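# Set the wooden crate onto its stand

## Task

Place the wooden crate on top of its stand, and do not let it drop at any point.

## Robot and tools

Robot: two arms, left_arm and right_arm, each with a two-finger gripper and a wrist camera. Bases (scene frame): left_arm at (+0.034, +0.303, +0.025) m, right_arm at (+0.035, -0.303, +0.022) m, both facing roughly +x. A camera stand sits behind the arms.

Frames: the scene frame has its origin at table-top height, halfway between the arms; +x points out over the table, +y toward left_arm, +z up. Reported hand positions, orientations and Hand targets use this frame. Motion offsets instead use each arm's own Hand target axes: the fingers point along the gripper's +z and close along its y. end_effector_position is the spot between the finger pads, about 1 cm short of the tips. Printed positions may be off by a few cm, mostly at long reach.

Row layout (shared by execute_actions and move): one flat list of 14 numbers covering both arms, even if only one moves. First 7 are left_arm: dx, dy, dz, rx, ry, rz, opening; next 7 are the same for right_arm. dx..dz are a translation offset and rx..rz one rotation vector, both relative to that arm's Hand target at the start of the call, expressed along that Hand target's axes; they are not absolute poses. Scale: 1.0 equals 0.6 m or 180 degrees, range -1 to 1 (so 0.05 is 3 cm). Opening is absolute, not an offset: +1 fully open (0.093 m), -1 closed. A 0 opening is a real command (half open), so always resend the opening you want kept. Zeros in all six pose slots just re-request the current Hand target.

execute_actions(actions, cameras): actions is a list of actions; each action is up to 15 rows (one per 1/30 s step; an action lasts 0.5 s); a short action repeats its final row. Every row in an action counts from the action's starting Hand target, not from the row before; the next action counts from the new Hand target, so repeating an offset keeps moving. An empty actions list returns full state plus all camera images. cameras: list of names (cam_high, cam_left_wrist, cam_right_wrist), ["all"], or []; an unknown name voids the call.

move(target, speed, blend, opening_speed, grip_force, blocking, cameras): drives each gripper in a straight line. target is one 14-number row or a list of up to 15 rows; every row is an offset from the same starting Hand targets. speed: path top speed in m/s, 0.002 to 2.9 (default 0.25), one value or one per row. blend: corner rounding radius in m for multi-row lists (0 = stop at each). opening_speed: finger rate per second on the -1..+1 scale, at least 0.2. grip_force: per-pad limit in N, 10 to 50, one value or one per arm; it persists; lower values close slowly. blocking=false returns after about 0.5 s while the move continues. Paths do not avoid obstacles or the other arm; whole move is capped at 10 s. The result adds a move: line: done (within 10 mm and 2 degrees), off_target, moving, held, or fault, plus limits=paced (pose clipped) or limits=held (steps withheld).

wait(seconds 0-10, cameras): let time pass holding commands. stop(cameras): brake a running move. zoom_image(camera, region [x0, y0, x1, y1] in pixels, at most 504 by 504) enlarges part of that camera's newest image (images are 672x504). read_manual(section) gives licence texts only. finished_scene(scene, integer 1 or 2) ends the scene irreversibly; the crate must stay on the stand after release.

Results: end_effector_position (m) and end_effector_quat_wxyz per arm, Hand target (last commanded pose after clipping), Tool commands, Joint positions (last entry is finger opening in m), Joint torques, Joint velocities, motor temperatures, and for execute_actions some per-step positions. grip_measured: +1 open, -1 closed; pads meet near -0.94; add about 0.0208 per mm of object width to get the reading for that width. To grip a rigid flat-sided object firmly, command at least 0.24 below its width reading, and keep resending that number to hold; to release, send well above the width reading. Readings may sit up to 0.02 high.

Behaviour: orientation commands are clipped to 40 degrees from the current one each step. Grippers often stop short of the Hand target or sag and tilt under friction and load, especially far out; inspect the result and send the leftover as a further offset, and correct tilt. Tiny moves may go nowhere or sideways. An arm blocked by something keeps pushing until you command its target back.

Avoid: dropping the crate or letting anything leave the table; fast impacts with the table, fixtures or heavy things; any contact or squeeze between the two arms, grippers or wrist cameras; straining a wrist camera cable; paths passing near an arm's own base (go around). Objects may get nudged occasionally. Watch motor heat: holding loads or stretching out warms motors; MOTOR HOT appears at 75 °C, at 90 °C the arm folds and idles for the scene. Move smoothly and efficiently, since elapsed time (thinking included) counts.

Each tool is called as name(argument=value, ...), one argument or row to a line, values as JSON.

## Session

execute_actions(
  actions=[],
)

Scene clock: 0.00 s.
left_arm: end_effector_position=(+0.4206, +0.2900, +0.1163) grip_measured=+1.000 end_effector_quat_wxyz=(+0.584, -0.011, +0.809, +0.058) | right_arm: end_effector_position=(+0.4095, -0.3160, +0.1015) grip_measured=+1.000 end_effector_quat_wxyz=(+0.553, +0.012, +0.833, +0.002)
Joint positions: left_arm=[-0.114 1.569 0.345 0.899 -0.237 0.007 0.093] | right_arm=[-0.048 1.502 0.326 0.778 -0.04 0.001 0.093]
Joint velocities: within noise
Joint torques (N m): no reading
Motor temperatures (°C): left_arm=[30 31 37 33 28 27 28] | right_arm=[30 33 35 33 28 25 29]
Heat: left arm: 37 °C; right arm: 35 °C.
Hand target: left_arm +0.4263, +0.2899, +0.1309; +0.602, -0.017, +0.796, +0.056 | right_arm +0.4142, -0.3154, +0.1118; +0.566, +0.008, +0.824, +0.003
Tool commands: left_gripper/opening=+1.0 right_gripper/opening=+1.0

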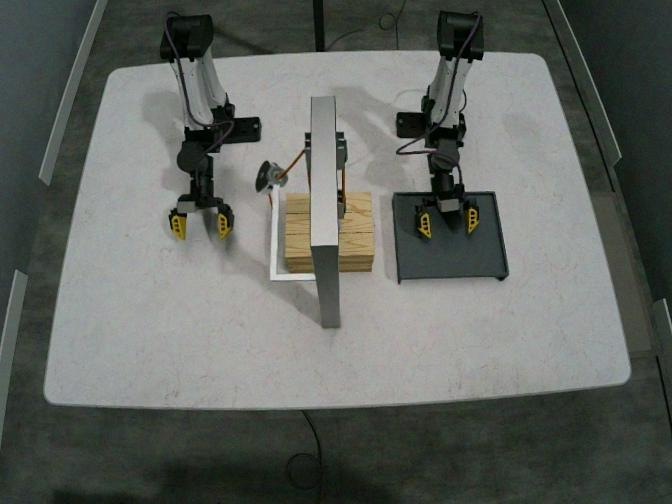

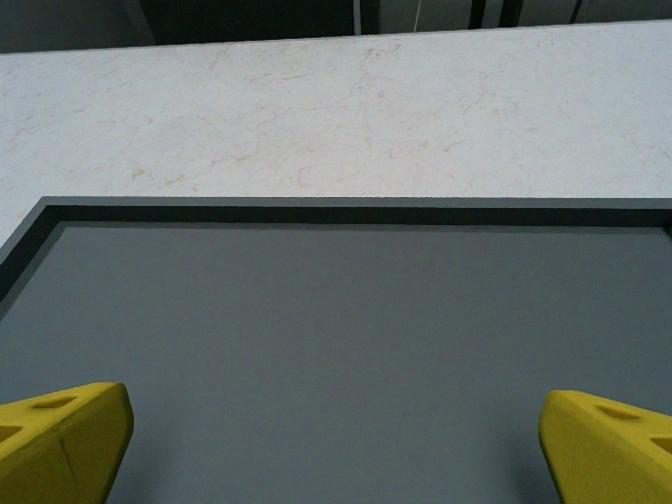

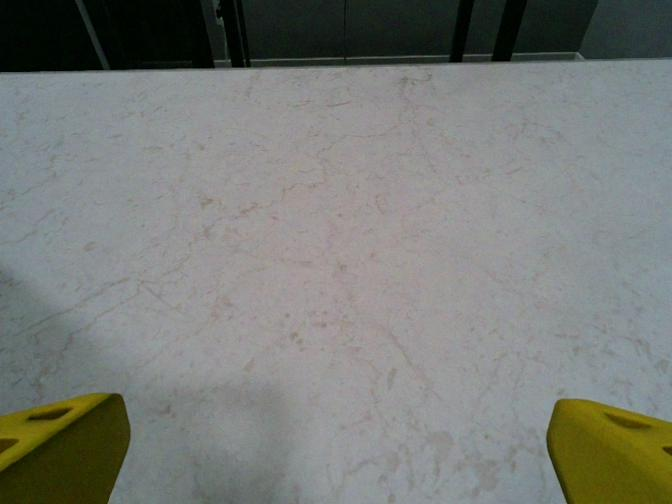

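zoom_image(
  camera="cam_high",
  region=[220, 80, 540, 340],
)

zoom_image(
  camera="cam_high",
  region=[240, 120, 400, 290],
)

Scaled by 1.575 from the camera's 672x504 image, which has a finer 960x720 frame.

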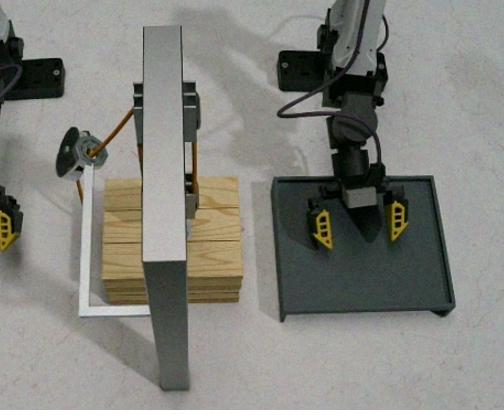

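Scaled by 2.965 from the camera's 672x504 image, which has a finer 960x720 frame.

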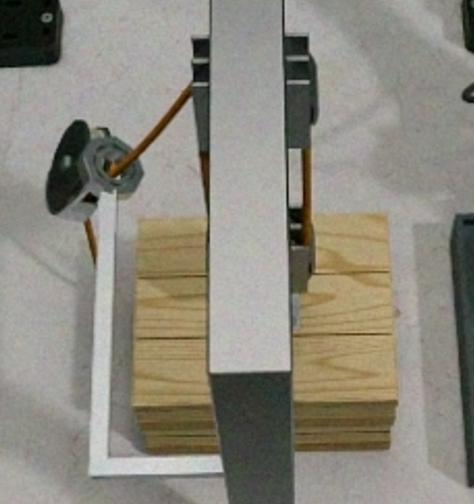

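move(
  target=[-0.1, 0.09, -0.17, 0.213, -0.015, 0.06, 1, -0.124, -0.025, -0.18, -0.2075, 0, -0.0795, 1],
  speed=0.2,
  cameras=["all"],
)

Scene clock: 27.20 s.
left_arm: end_effector_position=(+0.3374, +0.3288, +0.2040) grip_measured=+1.000 end_effector_quat_wxyz=(+0.574, +0.239, +0.767, -0.155) | right_arm: end_effector_position=(+0.3373, -0.3307, +0.2040) grip_measured=+1.000 end_effector_quat_wxyz=(+0.519, -0.257, +0.791, +0.197)
Joint positions: left_arm=[0.614 1.107 0.56 -0.103 1.067 0.626 0.093] | right_arm=[-0.6 1.232 0.774 -0.512 -1.088 -0.864 0.093]
Joint torques (N m): left_arm=[0.01 -2.29 9.99 1.17 0.57 0.25] | right_arm=[-0.21 -2.78 9.14 1.29 -0.98 -0.32]
Motor temperatures (°C): left_arm=[30 32 39 40 28 27 28] | right_arm=[30 34 38 38 28 25 29]
Heat: left arm: 40 °C; right arm: 38 °C.
Hand target: left_arm +0.3400, +0.3298, +0.2196; +0.585, +0.256, +0.754, -0.152 | right_arm +0.3400, -0.3311, +0.2198; +0.535, -0.274, +0.775, +0.197
Off the commanded pose: left_arm 0.016 m, 3 deg | right_arm 0.016 m, 3 deg.
move: off_target (left_arm, right_arm)

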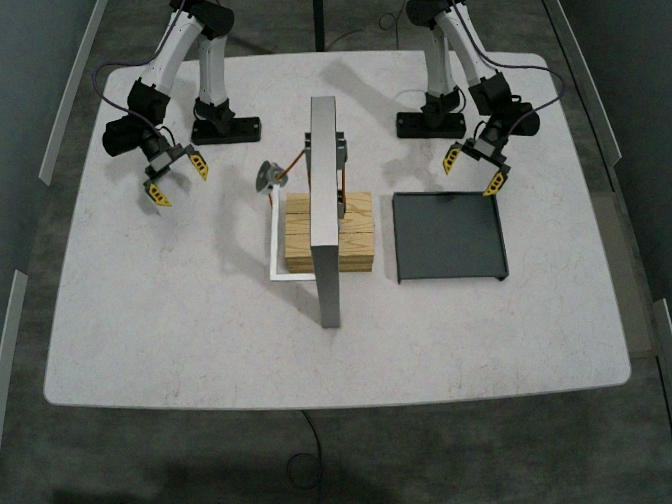

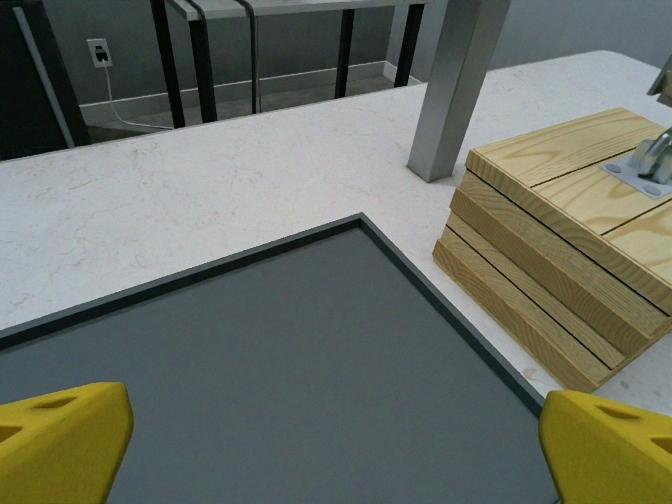

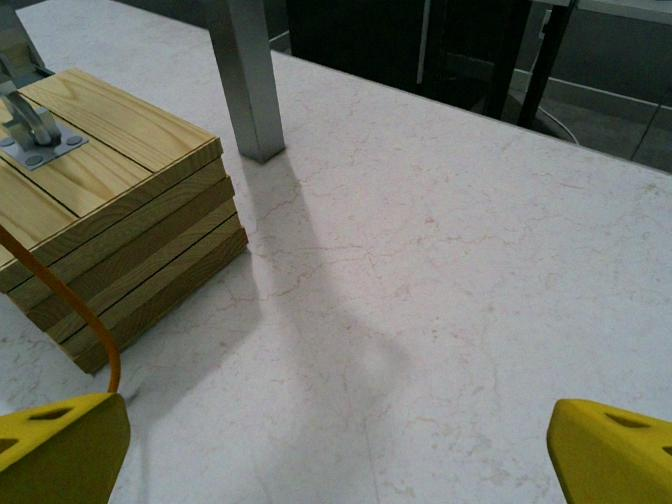

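move(
  target=[0.032, 0.169, 0.0545, 0.042, -0.11, 0.012, 1, 0.019, -0.175, 0.038, -0.042, -0.11, -0.016, 1],
  speed=0.2,
  cameras=["all"],
)

Scene clock: 48.70 s.
left_arm: end_effector_position=(+0.4189, +0.3989, +0.1946) grip_measured=+1.000 end_effector_quat_wxyz=(+0.672, +0.270, +0.643, -0.248) | right_arm: end_effector_position=(+0.4217, -0.4036, +0.1899) grip_measured=+1.000 end_effector_quat_wxyz=(+0.623, -0.276, +0.673, +0.288)
Joint positions: left_arm=[0.701 1.951 0.753 1.378 1.427 -0.134 0.093] | right_arm=[-0.683 1.835 1.015 0.043 -1.487 -0.73 0.093]
Joint torques (N m): left_arm=[-0.4 -6.98 4.01 1.76 -0.19 0.08] | right_arm=[0.1 -8.44 4.96 2.04 -0.87 -0.08]
Heat: left arm: 41 °C; right arm: 40 °C.
Hand target: left_arm +0.4200, +0.4000, +0.1995; +0.691, +0.278, +0.626, -0.232 | right_arm +0.4199, -0.4010, +0.1999; +0.645, -0.290, +0.650, +0.278
Off the commanded pose: left_arm 0.005 m, 4 deg | right_arm 0.011 m, 4 deg.
move: off_target (left_arm, right_arm)

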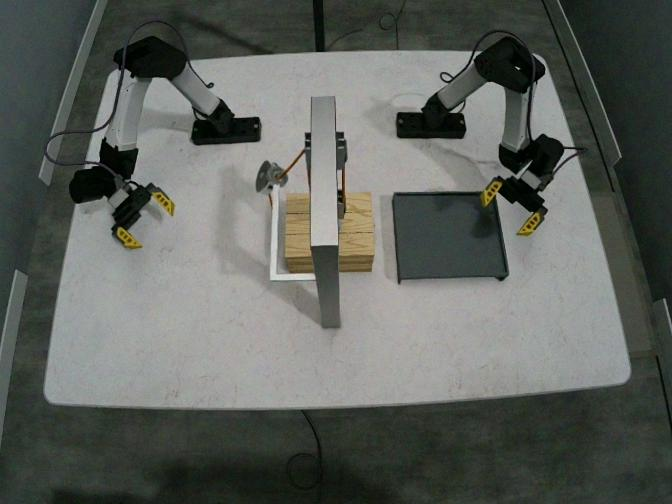

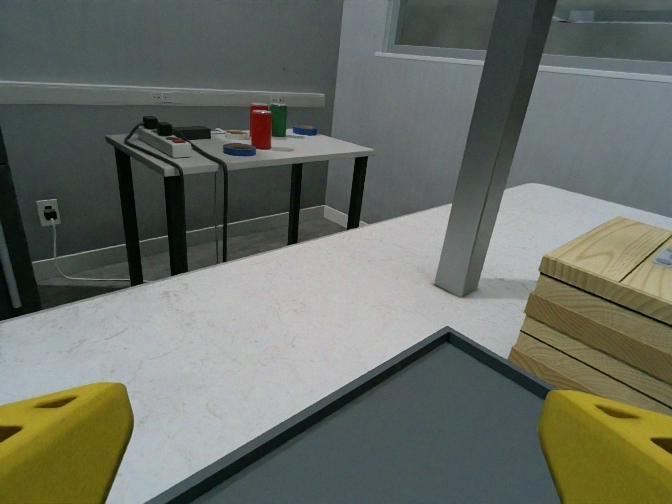

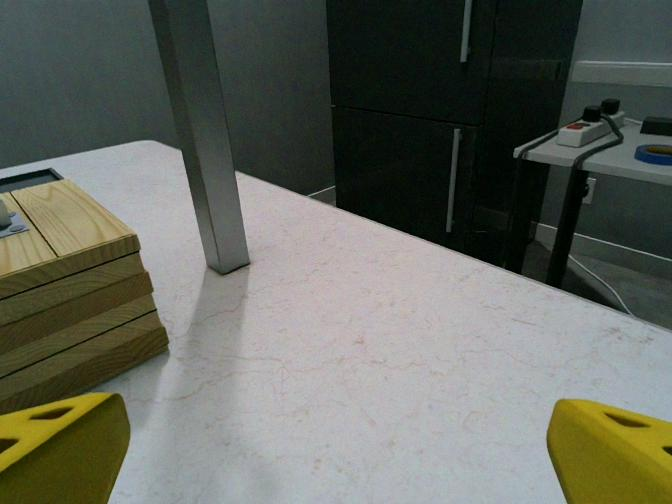

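move(
  target=[-0.133, 0, 0, 0, 0, -0.5, 1, -0.133, 0, 0, 0, 0, 0.5, 1],
  speed=0.3,
  cameras=["all"],
)

Scene clock: 78.53 s.
left_arm: end_effector_position=(+0.4098, +0.3915, +0.2615) grip_measured=+1.000 end_effector_quat_wxyz=(+0.286, -0.275, +0.637, -0.661) | right_arm: end_effector_position=(+0.4237, -0.4051, +0.2656) grip_measured=+1.000 end_effector_quat_wxyz=(+0.237, +0.275, +0.670, +0.648)
Joint positions: left_arm=[0.701 1.727 0.782 1.212 1.427 -1.835 0.093] | right_arm=[-0.683 1.725 1.196 -0.22 -1.499 0.862 0.093]
Joint torques (N m): left_arm=[0.1 -6.94 7.98 1.81 -0.18 0.12] | right_arm=[0.24 -10.09 5.5 1.97 -0.72 0.01]
Heat: left arm: 40 °C; right arm: 40 °C.
Hand target: left_arm +0.4113, +0.3977, +0.2788; +0.324, -0.246, +0.639, -0.652 | right_arm +0.4198, -0.3995, +0.2797; +0.260, +0.254, +0.665, +0.653
Off the commanded pose: left_arm 0.018 m, 6 deg | right_arm 0.016 m, 4 deg.
move: off_target (left_arm, right_arm)

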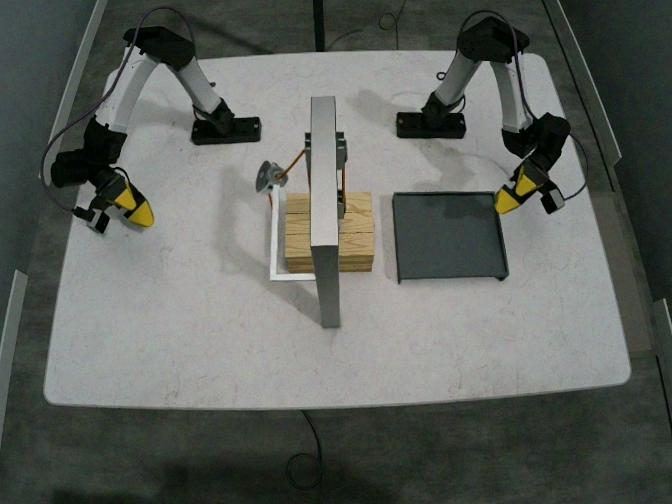

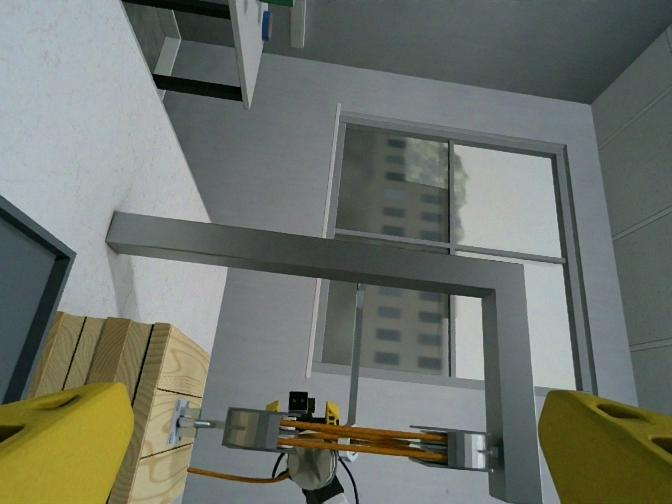

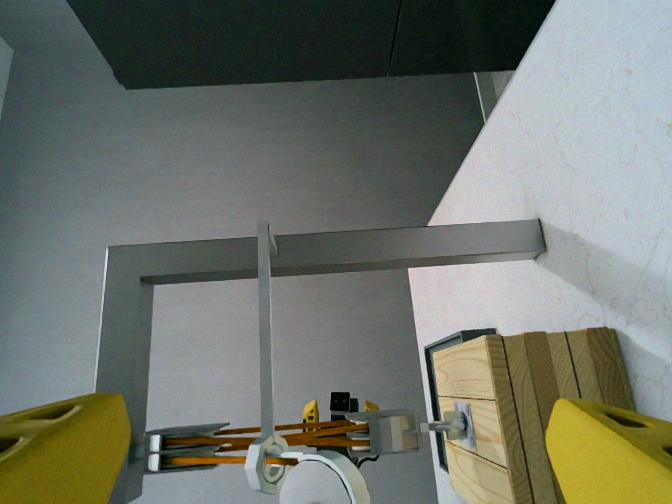

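zoom_image(
  camera="cam_right_wrist",
  region=[100, 200, 560, 504],
)

zoom_image(
  camera="cam_left_wrist",
  region=[100, 360, 560, 504],
)

zoom_image(
  camera="cam_high",
  region=[380, 170, 520, 300],
)

Scaled by 1.096 from the camera's 672x504 image, which has a finer 960x720 frame.

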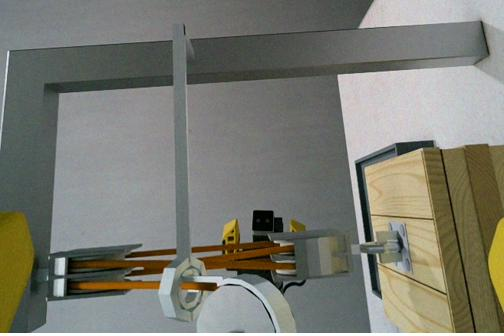

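Scaled by 1.096 from the camera's 672x504 image, which has a finer 960x720 frame.

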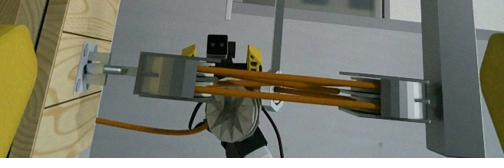

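Scaled by 3.600 from the camera's 672x504 image, which has a finer 960x720 frame.

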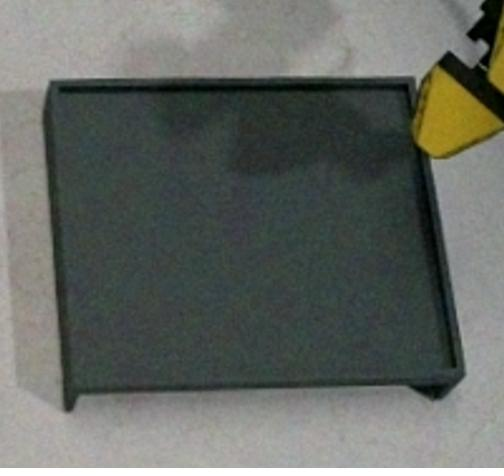

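move(
  target=[0, 0, 0, 0, 0, 0, 1, 0.283, 0.087, -0.037, 0.0872, 0.0872, -0.4944, 1],
  speed=0.2,
  cameras=["all"],
)

Scene clock: 130.67 s.
left_arm: end_effector_position=(+0.4097, +0.3914, +0.2620) grip_measured=+1.000 end_effector_quat_wxyz=(+0.287, -0.275, +0.637, -0.661) | right_arm: end_effector_position=(+0.2805, -0.3001, +0.3218) grip_measured=+1.000 end_effector_quat_wxyz=(+0.519, -0.314, +0.758, +0.240)
Joint positions: left_arm=[0.701 1.727 0.782 1.217 1.427 -1.838 0.093] | right_arm=[-0.682 1.206 1.252 -1.463 -1.214 -1.365 0.093]
Joint torques (N m): left_arm=[0.12 -6.82 7.98 1.81 -0.19 0.12] | right_arm=[0.75 -2.26 8.27 0.53 -0.62 -0.35]
Motor temperatures (°C): left_arm=[30 36 44 44 28 27 28] | right_arm=[30 41 40 41 28 25 29]
Heat: left arm: 44 °C; right arm: 41 °C.
Hand target: left_arm +0.4113, +0.3977, +0.2788; +0.324, -0.246, +0.639, -0.652 | right_arm +0.2798, -0.2998, +0.3299; +0.523, -0.334, +0.752, +0.223
Off the commanded pose: left_arm 0.018 m, 6 deg | right_arm 0.008 m, 3 deg.
move: off_target (left_arm, right_arm)

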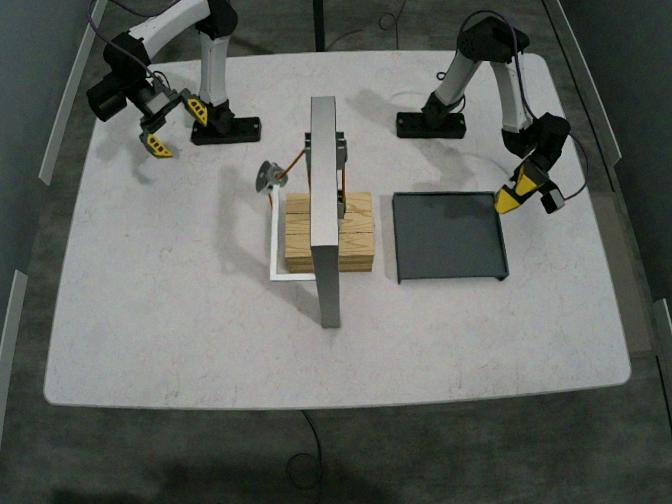

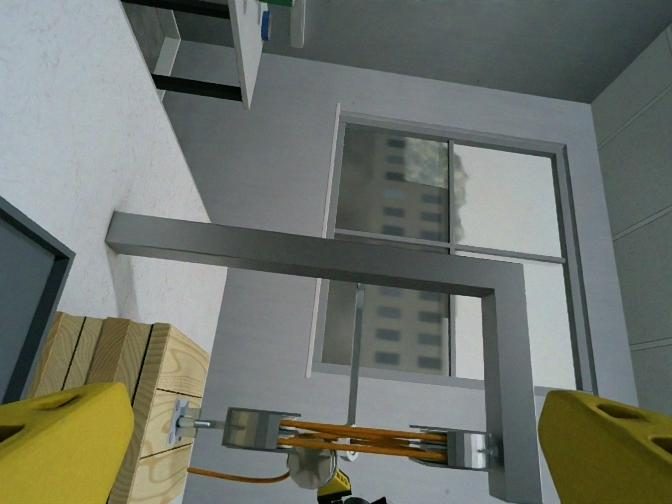

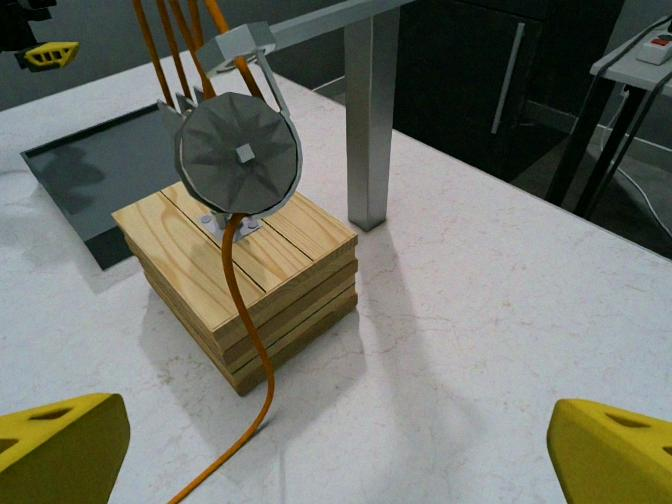

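zoom_image(
  camera="cam_right_wrist",
  region=[110, 0, 330, 260],
)

zoom_image(
  camera="cam_right_wrist",
  region=[110, 200, 420, 504],
)

Scaled by 1.938 from the camera's 672x504 image, which has a finer 960x720 frame.

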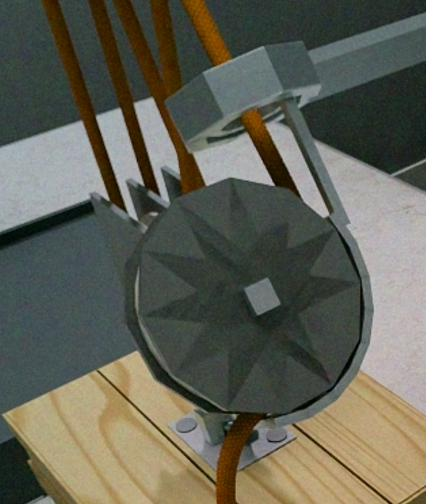

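Scaled by 1.626 from the camera's 672x504 image, which has a finer 960x720 frame.

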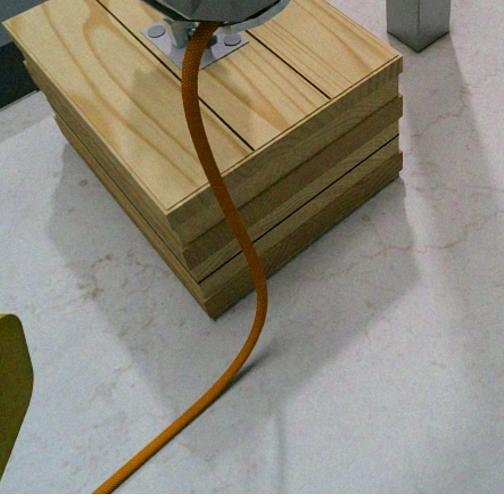

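zoom_image(
  camera="cam_high",
  region=[180, 110, 360, 290],
)

zoom_image(
  camera="cam_high",
  region=[230, 140, 300, 210],
)

Scaled by 2.800 from the camera's 672x504 image, which has a finer 960x720 frame.

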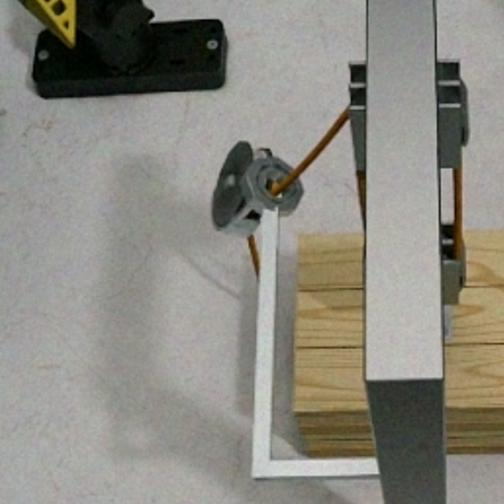

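Scaled by 7.200 from the camera's 672x504 image, which has a finer 960x720 frame.

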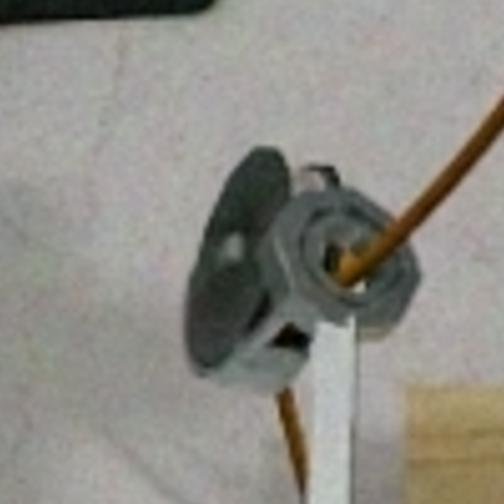

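zoom_image(
  camera="cam_right_wrist",
  region=[0, 60, 210, 280],
)

zoom_image(
  camera="cam_left_wrist",
  region=[0, 160, 240, 504],
)

Scaled by 2.291 from the camera's 672x504 image, which has a finer 960x720 frame.

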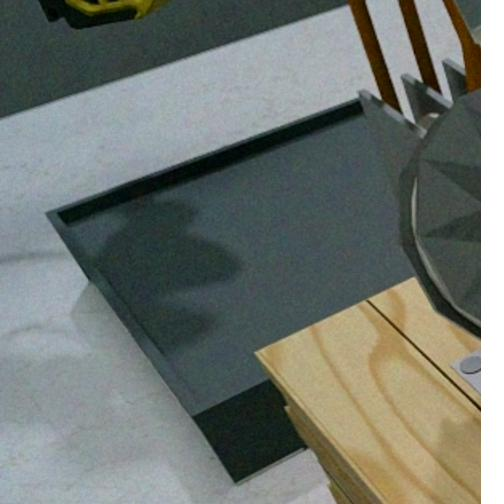

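Scaled by 1.465 from the camera's 672x504 image, which has a finer 960x720 frame.

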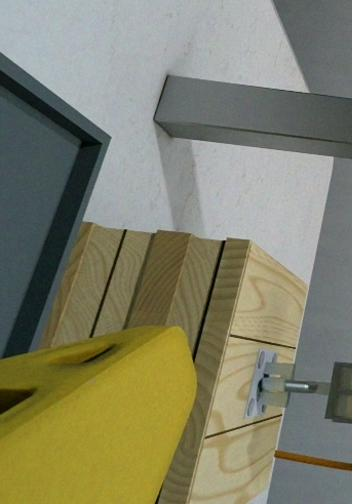

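move(
  target=[0, 0, 0, 0, 0, 0, 1, 0.296, 0.121, 0.155, 0, -0.12, 0, 1],
  speed=0.25,
  cameras=["all"],
)

Scene clock: 215.83 s.
left_arm: end_effector_position=(+0.4096, +0.3914, +0.2621) grip_measured=+1.000 end_effector_quat_wxyz=(+0.287, -0.274, +0.637, -0.661) | right_arm: end_effector_position=(+0.2423, -0.2352, +0.1280) grip_measured=+1.000 end_effector_quat_wxyz=(+0.606, -0.307, +0.667, +0.306)
Joint positions: left_arm=[0.701 1.727 0.782 1.218 1.427 -1.838 0.093] | right_arm=[-0.55 1.005 -0.004 0.415 -1.43 -0.552 0.093]
Joint torques (N m): left_arm=[0.1 -6.82 7.98 1.8 -0.19 0.12] | right_arm=[0.75 -0.25 4.56 2.22 -0.32 -0.07]
Motor temperatures (°C): left_arm=[30 37 45 46 28 27 28] | right_arm=[30 34 45 36 28 25 29]
Heat: left arm: 46 °C; right arm: 45 °C.
Hand target: left_arm +0.4113, +0.3977, +0.2788; +0.324, -0.246, +0.639, -0.652 | right_arm +0.2447, -0.2347, +0.1299; +0.654, -0.286, +0.641, +0.282
Off the commanded pose: left_arm 0.018 m, 5 deg | right_arm 0.003 m, 7 deg.
joint sent to its limit (right arm) — joint 3 (elbow), lower limit, where the elbow is as bent as it goes. The joint targets are off in orientation, not in position.
move: off_target (left_arm, right_arm)

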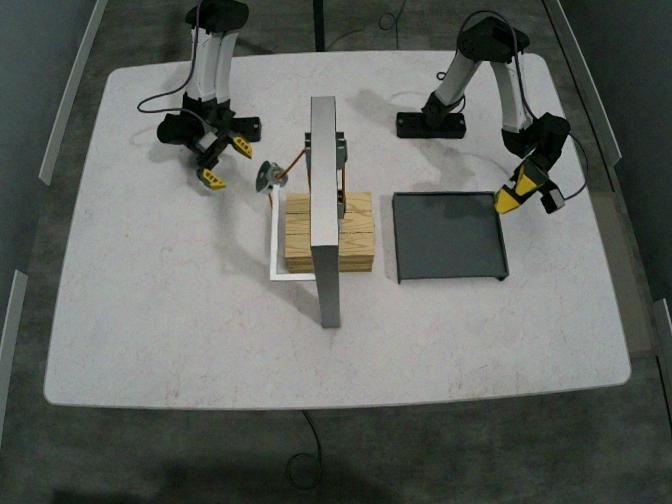

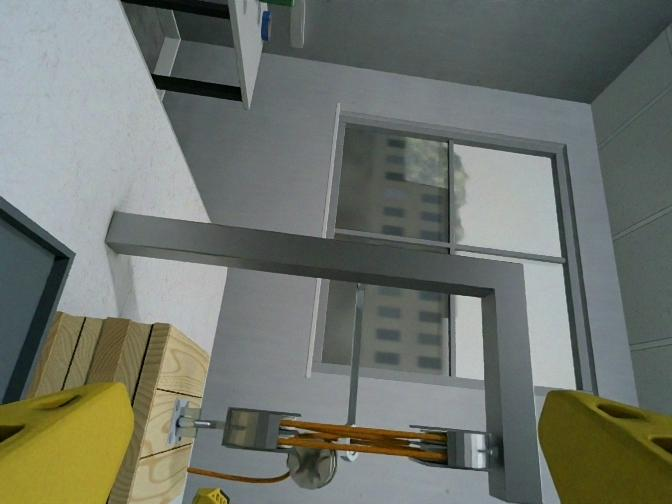

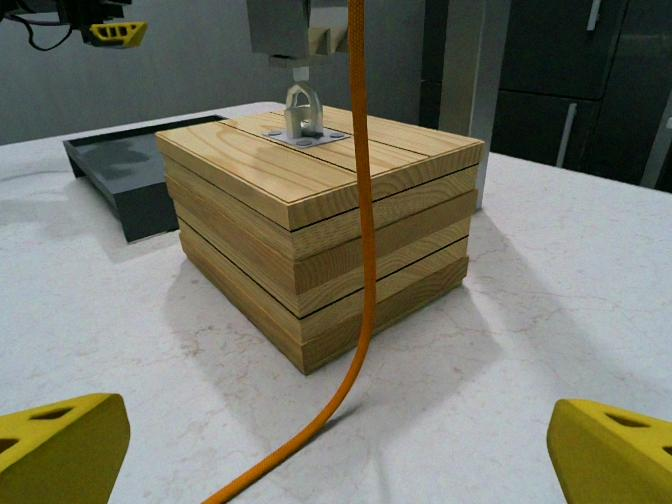

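move(
  target=[0, 0, 0, 0, 0, 0, 1, -0.045, 0, 0.14, 0, -0.1, 0, 1],
  speed=0.2,
  cameras=["all"],
)

Scene clock: 243.23 s.
left_arm: end_effector_position=(+0.4096, +0.3914, +0.2621) grip_measured=+1.000 end_effector_quat_wxyz=(+0.287, -0.274, +0.637, -0.661) | right_arm: end_effector_position=(+0.2978, -0.1740, +0.1362) grip_measured=+1.000 end_effector_quat_wxyz=(+0.612, -0.280, +0.675, +0.302)
Joint positions: left_arm=[0.701 1.727 0.782 1.218 1.427 -1.838 0.093] | right_arm=[0.021 1.548 -0.004 1.45 -0.833 -0.009 0.093]
Joint torques (N m): left_arm=[0.12 -6.83 7.98 1.81 -0.19 0.12] | right_arm=[0.72 -2.58 3.41 3.51 0.04 -0.08]
Motor temperatures (°C): left_arm=[30 37 45 47 28 27 28] | right_arm=[30 33 42 41 28 25 29]
Heat: left arm: 47 °C; right arm: 42 °C.
Hand target: left_arm +0.4113, +0.3977, +0.2788; +0.324, -0.246, +0.639, -0.652 | right_arm +0.3011, -0.1730, +0.1582; +0.747, -0.239, +0.531, +0.323
Off the commanded pose: left_arm 0.018 m, 5 deg | right_arm 0.022 m, 23 deg.
joint sent to its limit (right arm) — joint 4 (wrist pitch), upper limit. The joint targets are off in position and orientation.
move: off_target (left_arm, right_arm)

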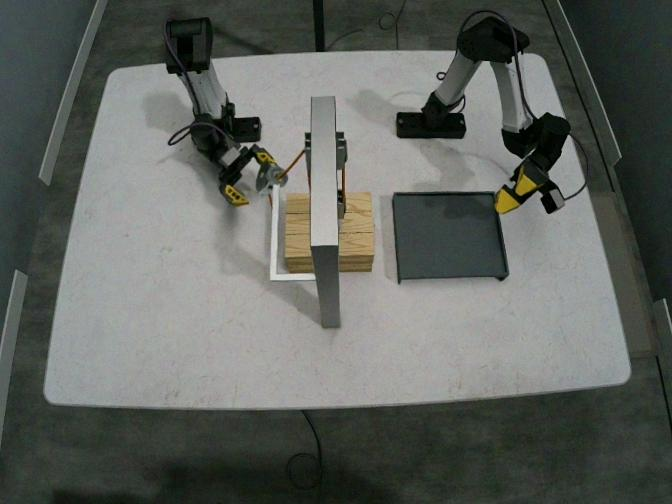

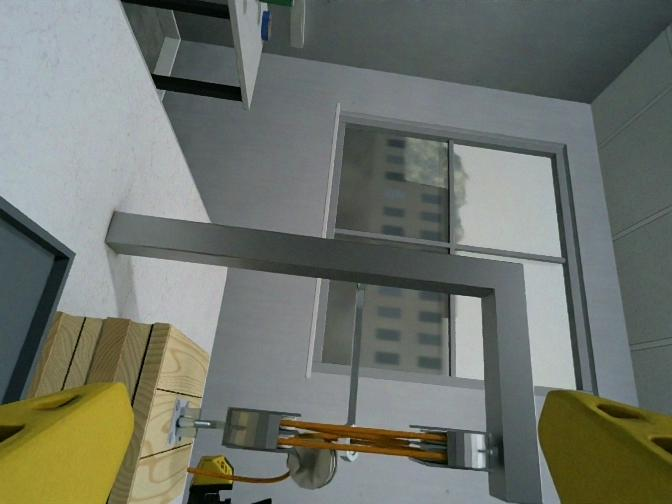

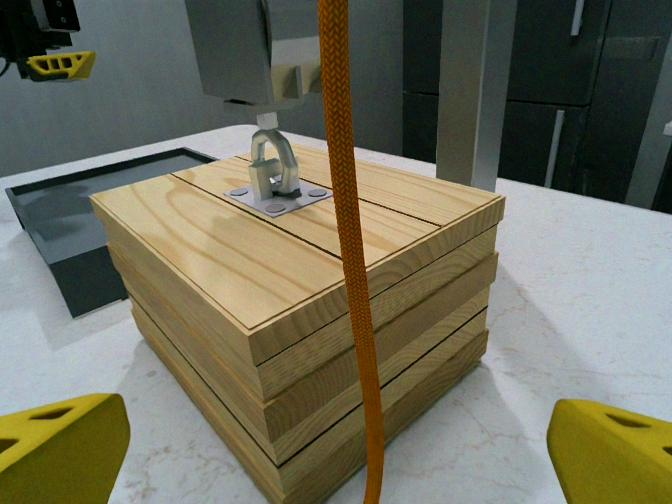

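move(
  target=[0, 0, 0, 0, 0, 0, 1, 0.030, -0.0015, 0.113, 0, 0.04, 0, 1],
  speed=0.15,
  cameras=["all"],
)

Scene clock: 252.03 s.
left_arm: end_effector_position=(+0.4096, +0.3914, +0.2621) grip_measured=+1.000 end_effector_quat_wxyz=(+0.287, -0.274, +0.637, -0.661) | right_arm: end_effector_position=(+0.3400, -0.1235, +0.1345) grip_measured=+1.000 end_effector_quat_wxyz=(+0.612, -0.286, +0.674, +0.300)
Joint positions: left_arm=[0.701 1.727 0.782 1.218 1.427 -1.838 0.093] | right_arm=[0.266 1.726 0.186 1.453 -0.596 0.006 0.093]
Joint torques (N m): left_arm=[0.12 -6.82 7.98 1.8 -0.19 0.12] | right_arm=[0.88 -3.78 4.97 3.62 0.06 -0.02]
Heat: left arm: 47 °C; right arm: 44 °C.
Hand target: left_arm +0.4113, +0.3977, +0.2788; +0.324, -0.246, +0.639, -0.652 | right_arm +0.3491, -0.1221, +0.1631; +0.712, -0.258, +0.576, +0.307
Off the commanded pose: left_arm 0.018 m, 5 deg | right_arm 0.030 m, 16 deg.
joint sent to its limit (right arm) — joint 4 (wrist pitch), upper limit. The joint targets are off in position and orientation.
move: off_target (left_arm, right_arm)

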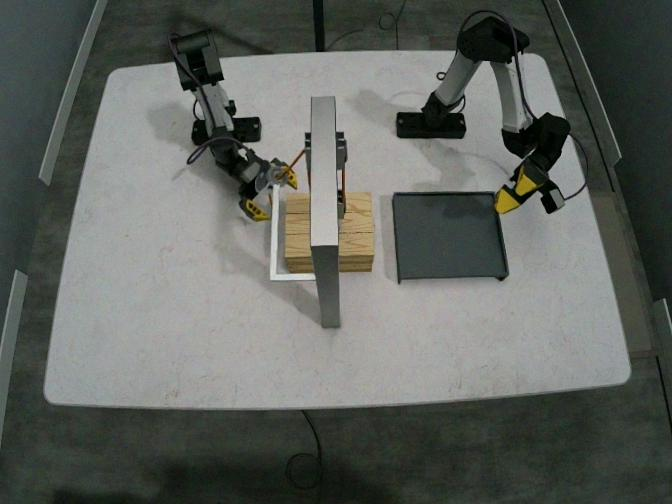

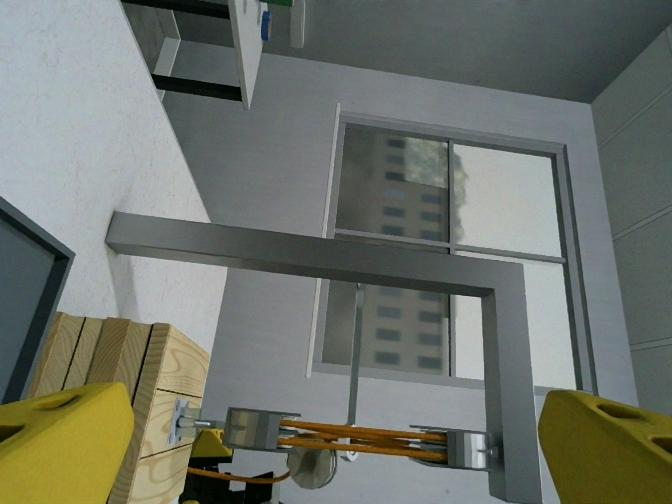

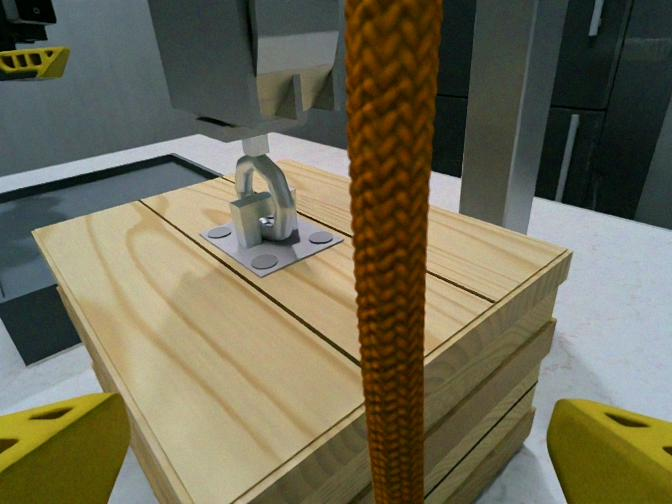

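move(
  target=[0, 0, 0, 0, 0, 0, 1, 0, 0, 0, 0, 0.085, 0, 1],
  speed=0.1,
  cameras=["cam_right_wrist"],
)

Scene clock: 258.67 s.
left_arm: end_effector_position=(+0.4096, +0.3914, +0.2621) grip_measured=+1.000 end_effector_quat_wxyz=(+0.287, -0.274, +0.637, -0.661) | right_arm: end_effector_position=(+0.3412, -0.1234, +0.1513) grip_measured=+1.000 end_effector_quat_wxyz=(+0.613, -0.292, +0.676, +0.286)
Joint positions: left_arm=[0.701 1.727 0.782 1.218 1.427 -1.838 0.093] | right_arm=[0.276 1.559 0.206 1.252 -0.571 -0.026 0.093]
Joint torques (N m): left_arm=[0.12 -6.82 7.97 1.81 -0.19 0.12] | right_arm=[0.69 -5.57 6.38 2.15 0.07 -0.3]
Heat: left arm: 47 °C; right arm: 45 °C.
Hand target: left_arm +0.4113, +0.3977, +0.2788; +0.324, -0.246, +0.639, -0.652 | right_arm +0.3491, -0.1221, +0.1631; +0.629, -0.297, +0.666, +0.270
Off the commanded pose: left_arm 0.018 m, 5 deg | right_arm 0.014 m, 3 deg.
move: off_target (left_arm, right_arm)
Images, in order (width x height): cam_right_wrist 672x504.

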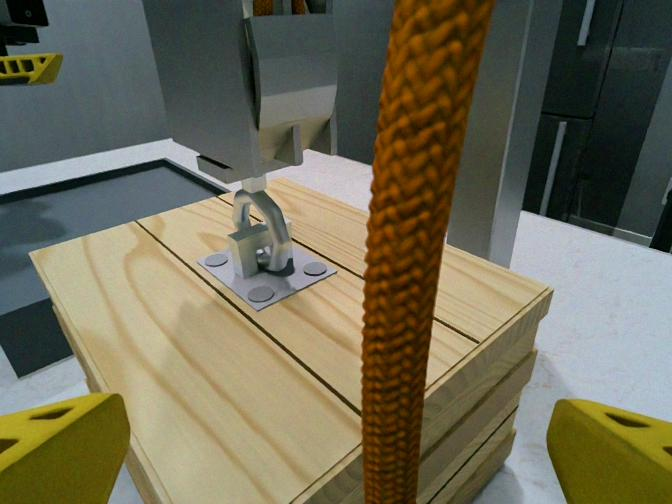

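move(
  target=[0, 0, 0, 0, 0, 0, 1, 0, -0.018, 0, 0, 0, 0, -1],
  speed=0.1,
  opening_speed=1.5,
  cameras=["cam_right_wrist", "cam_high"],
)

Scene clock: 264.63 s.
left_arm: end_effector_position=(+0.4096, +0.3914, +0.2621) grip_measured=+1.000 end_effector_quat_wxyz=(+0.287, -0.274, +0.637, -0.661) | right_arm: end_effector_position=(+0.3499, -0.1292, +0.1580) grip_measured=-0.969 end_effector_quat_wxyz=(+0.623, -0.290, +0.671, +0.278)
Joint positions: left_arm=[0.701 1.727 0.782 1.218 1.427 -1.838 0.093] | right_arm=[0.248 1.559 0.229 1.248 -0.583 -0.032 0]
Joint torques (N m): left_arm=[0.12 -6.82 7.98 1.81 -0.19 0.12] | right_arm=[-0.34 -3.9 6.42 2.13 -0.24 -0.3]
Heat: left arm: 47 °C; right arm: 44 °C.
Hand target: left_arm +0.4113, +0.3977, +0.2788; +0.324, -0.246, +0.639, -0.652 | right_arm +0.3571, -0.1294, +0.1632; +0.629, -0.297, +0.666, +0.270
Off the commanded pose: left_arm 0.018 m, 5 deg | right_arm 0.009 m, 2 deg.
move: off_target (left_arm)
Images, in order (width x height): cam_high 672x504, cam_right_wrist 672x504.

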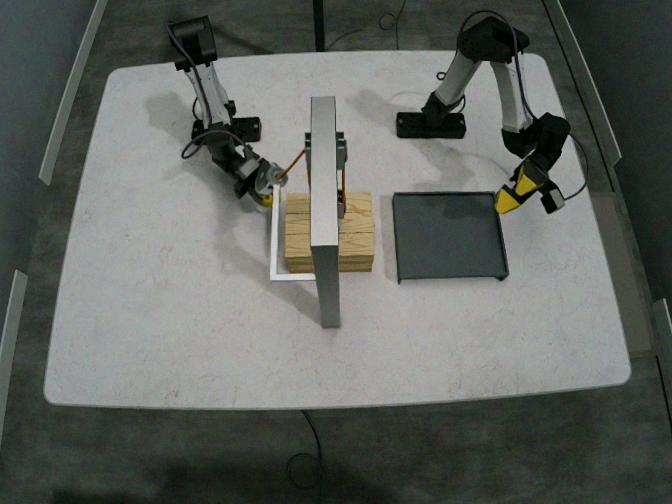

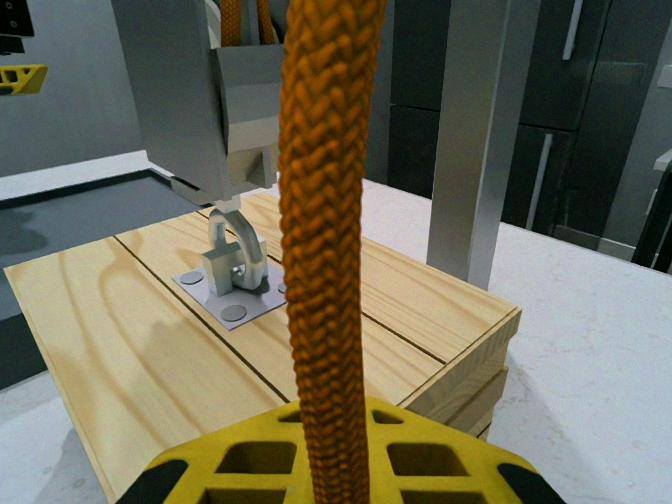

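move(
  target=[0, 0, 0, 0, 0, 0, 1, 0.0545, -0.0525, -0.1085, 0, 0, 0, -1],
  speed=0.08,
  cameras=["all"],
)

Scene clock: 272.83 s.
left_arm: end_effector_position=(+0.4096, +0.3914, +0.2621) grip_measured=+1.000 end_effector_quat_wxyz=(+0.287, -0.274, +0.637, -0.661) | right_arm: end_effector_position=(+0.3376, -0.1821, +0.1661) grip_measured=-0.969 end_effector_quat_wxyz=(+0.653, -0.332, +0.620, +0.280)
Joint positions: left_arm=[0.701 1.727 0.782 1.218 1.427 -1.838 0.093] | right_arm=[-0.05 1.626 0.177 1.469 -0.951 -0.071 0]
Joint torques (N m): left_arm=[0.12 -6.82 7.97 1.8 -0.19 0.12] | right_arm=[-3.48 -0.34 0.09 1.78 0.1 -0.32]
Heat: left arm: 48 °C; right arm: 43 °C.
Hand target: left_arm +0.4113, +0.3977, +0.2788; +0.324, -0.246, +0.639, -0.652 | right_arm +0.3351, -0.2003, +0.1351; +0.629, -0.297, +0.666, +0.270
Off the commanded pose: left_arm 0.018 m, 5 deg | right_arm 0.036 m, 7 deg.
move: off_target (left_arm, right_arm)

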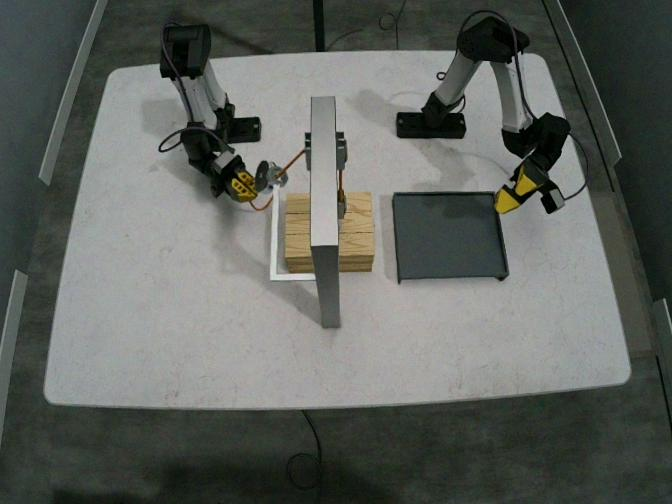

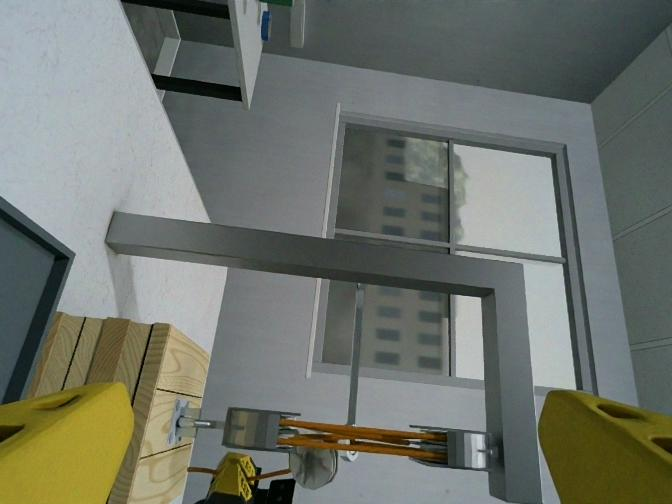

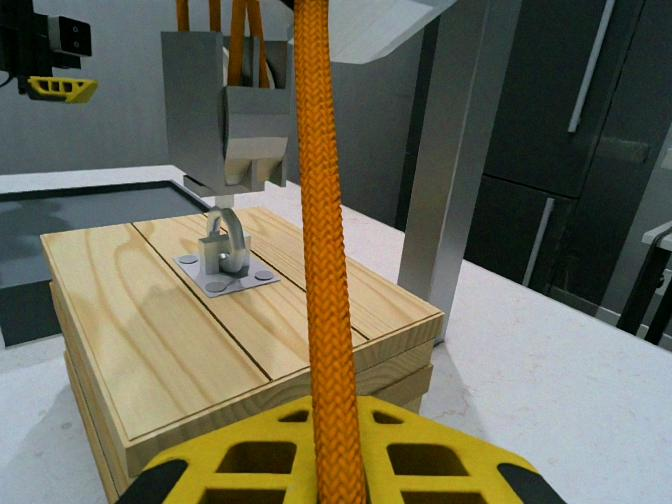

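zoom_image(
  camera="cam_high",
  region=[200, 130, 360, 280],
)

zoom_image(
  camera="cam_left_wrist",
  region=[150, 370, 520, 504],
)

zoom_image(
  camera="cam_right_wrist",
  region=[150, 0, 500, 300],
)

Scaled by 3.150 from the camera's 672x504 image, which has a finer 960x720 frame.

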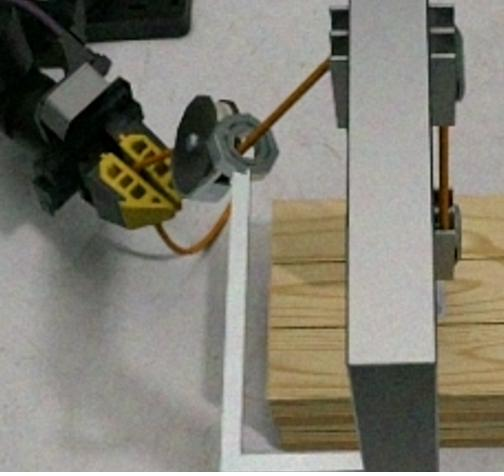

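Scaled by 1.362 from the camera's 672x504 image, which has a finer 960x720 frame.

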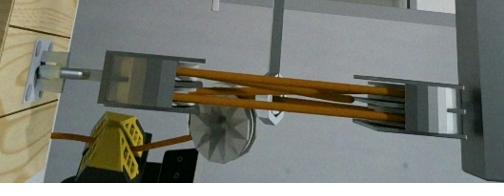

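Scaled by 1.440 from the camera's 672x504 image, which has a finer 960x720 frame.

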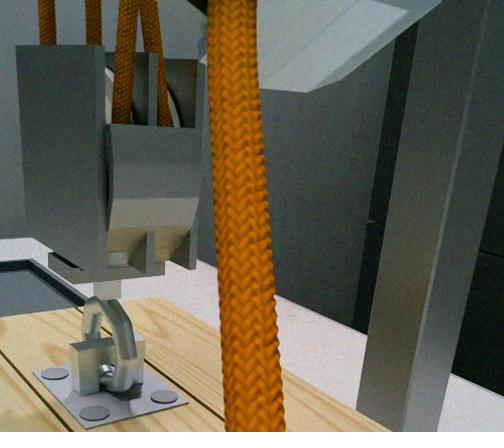

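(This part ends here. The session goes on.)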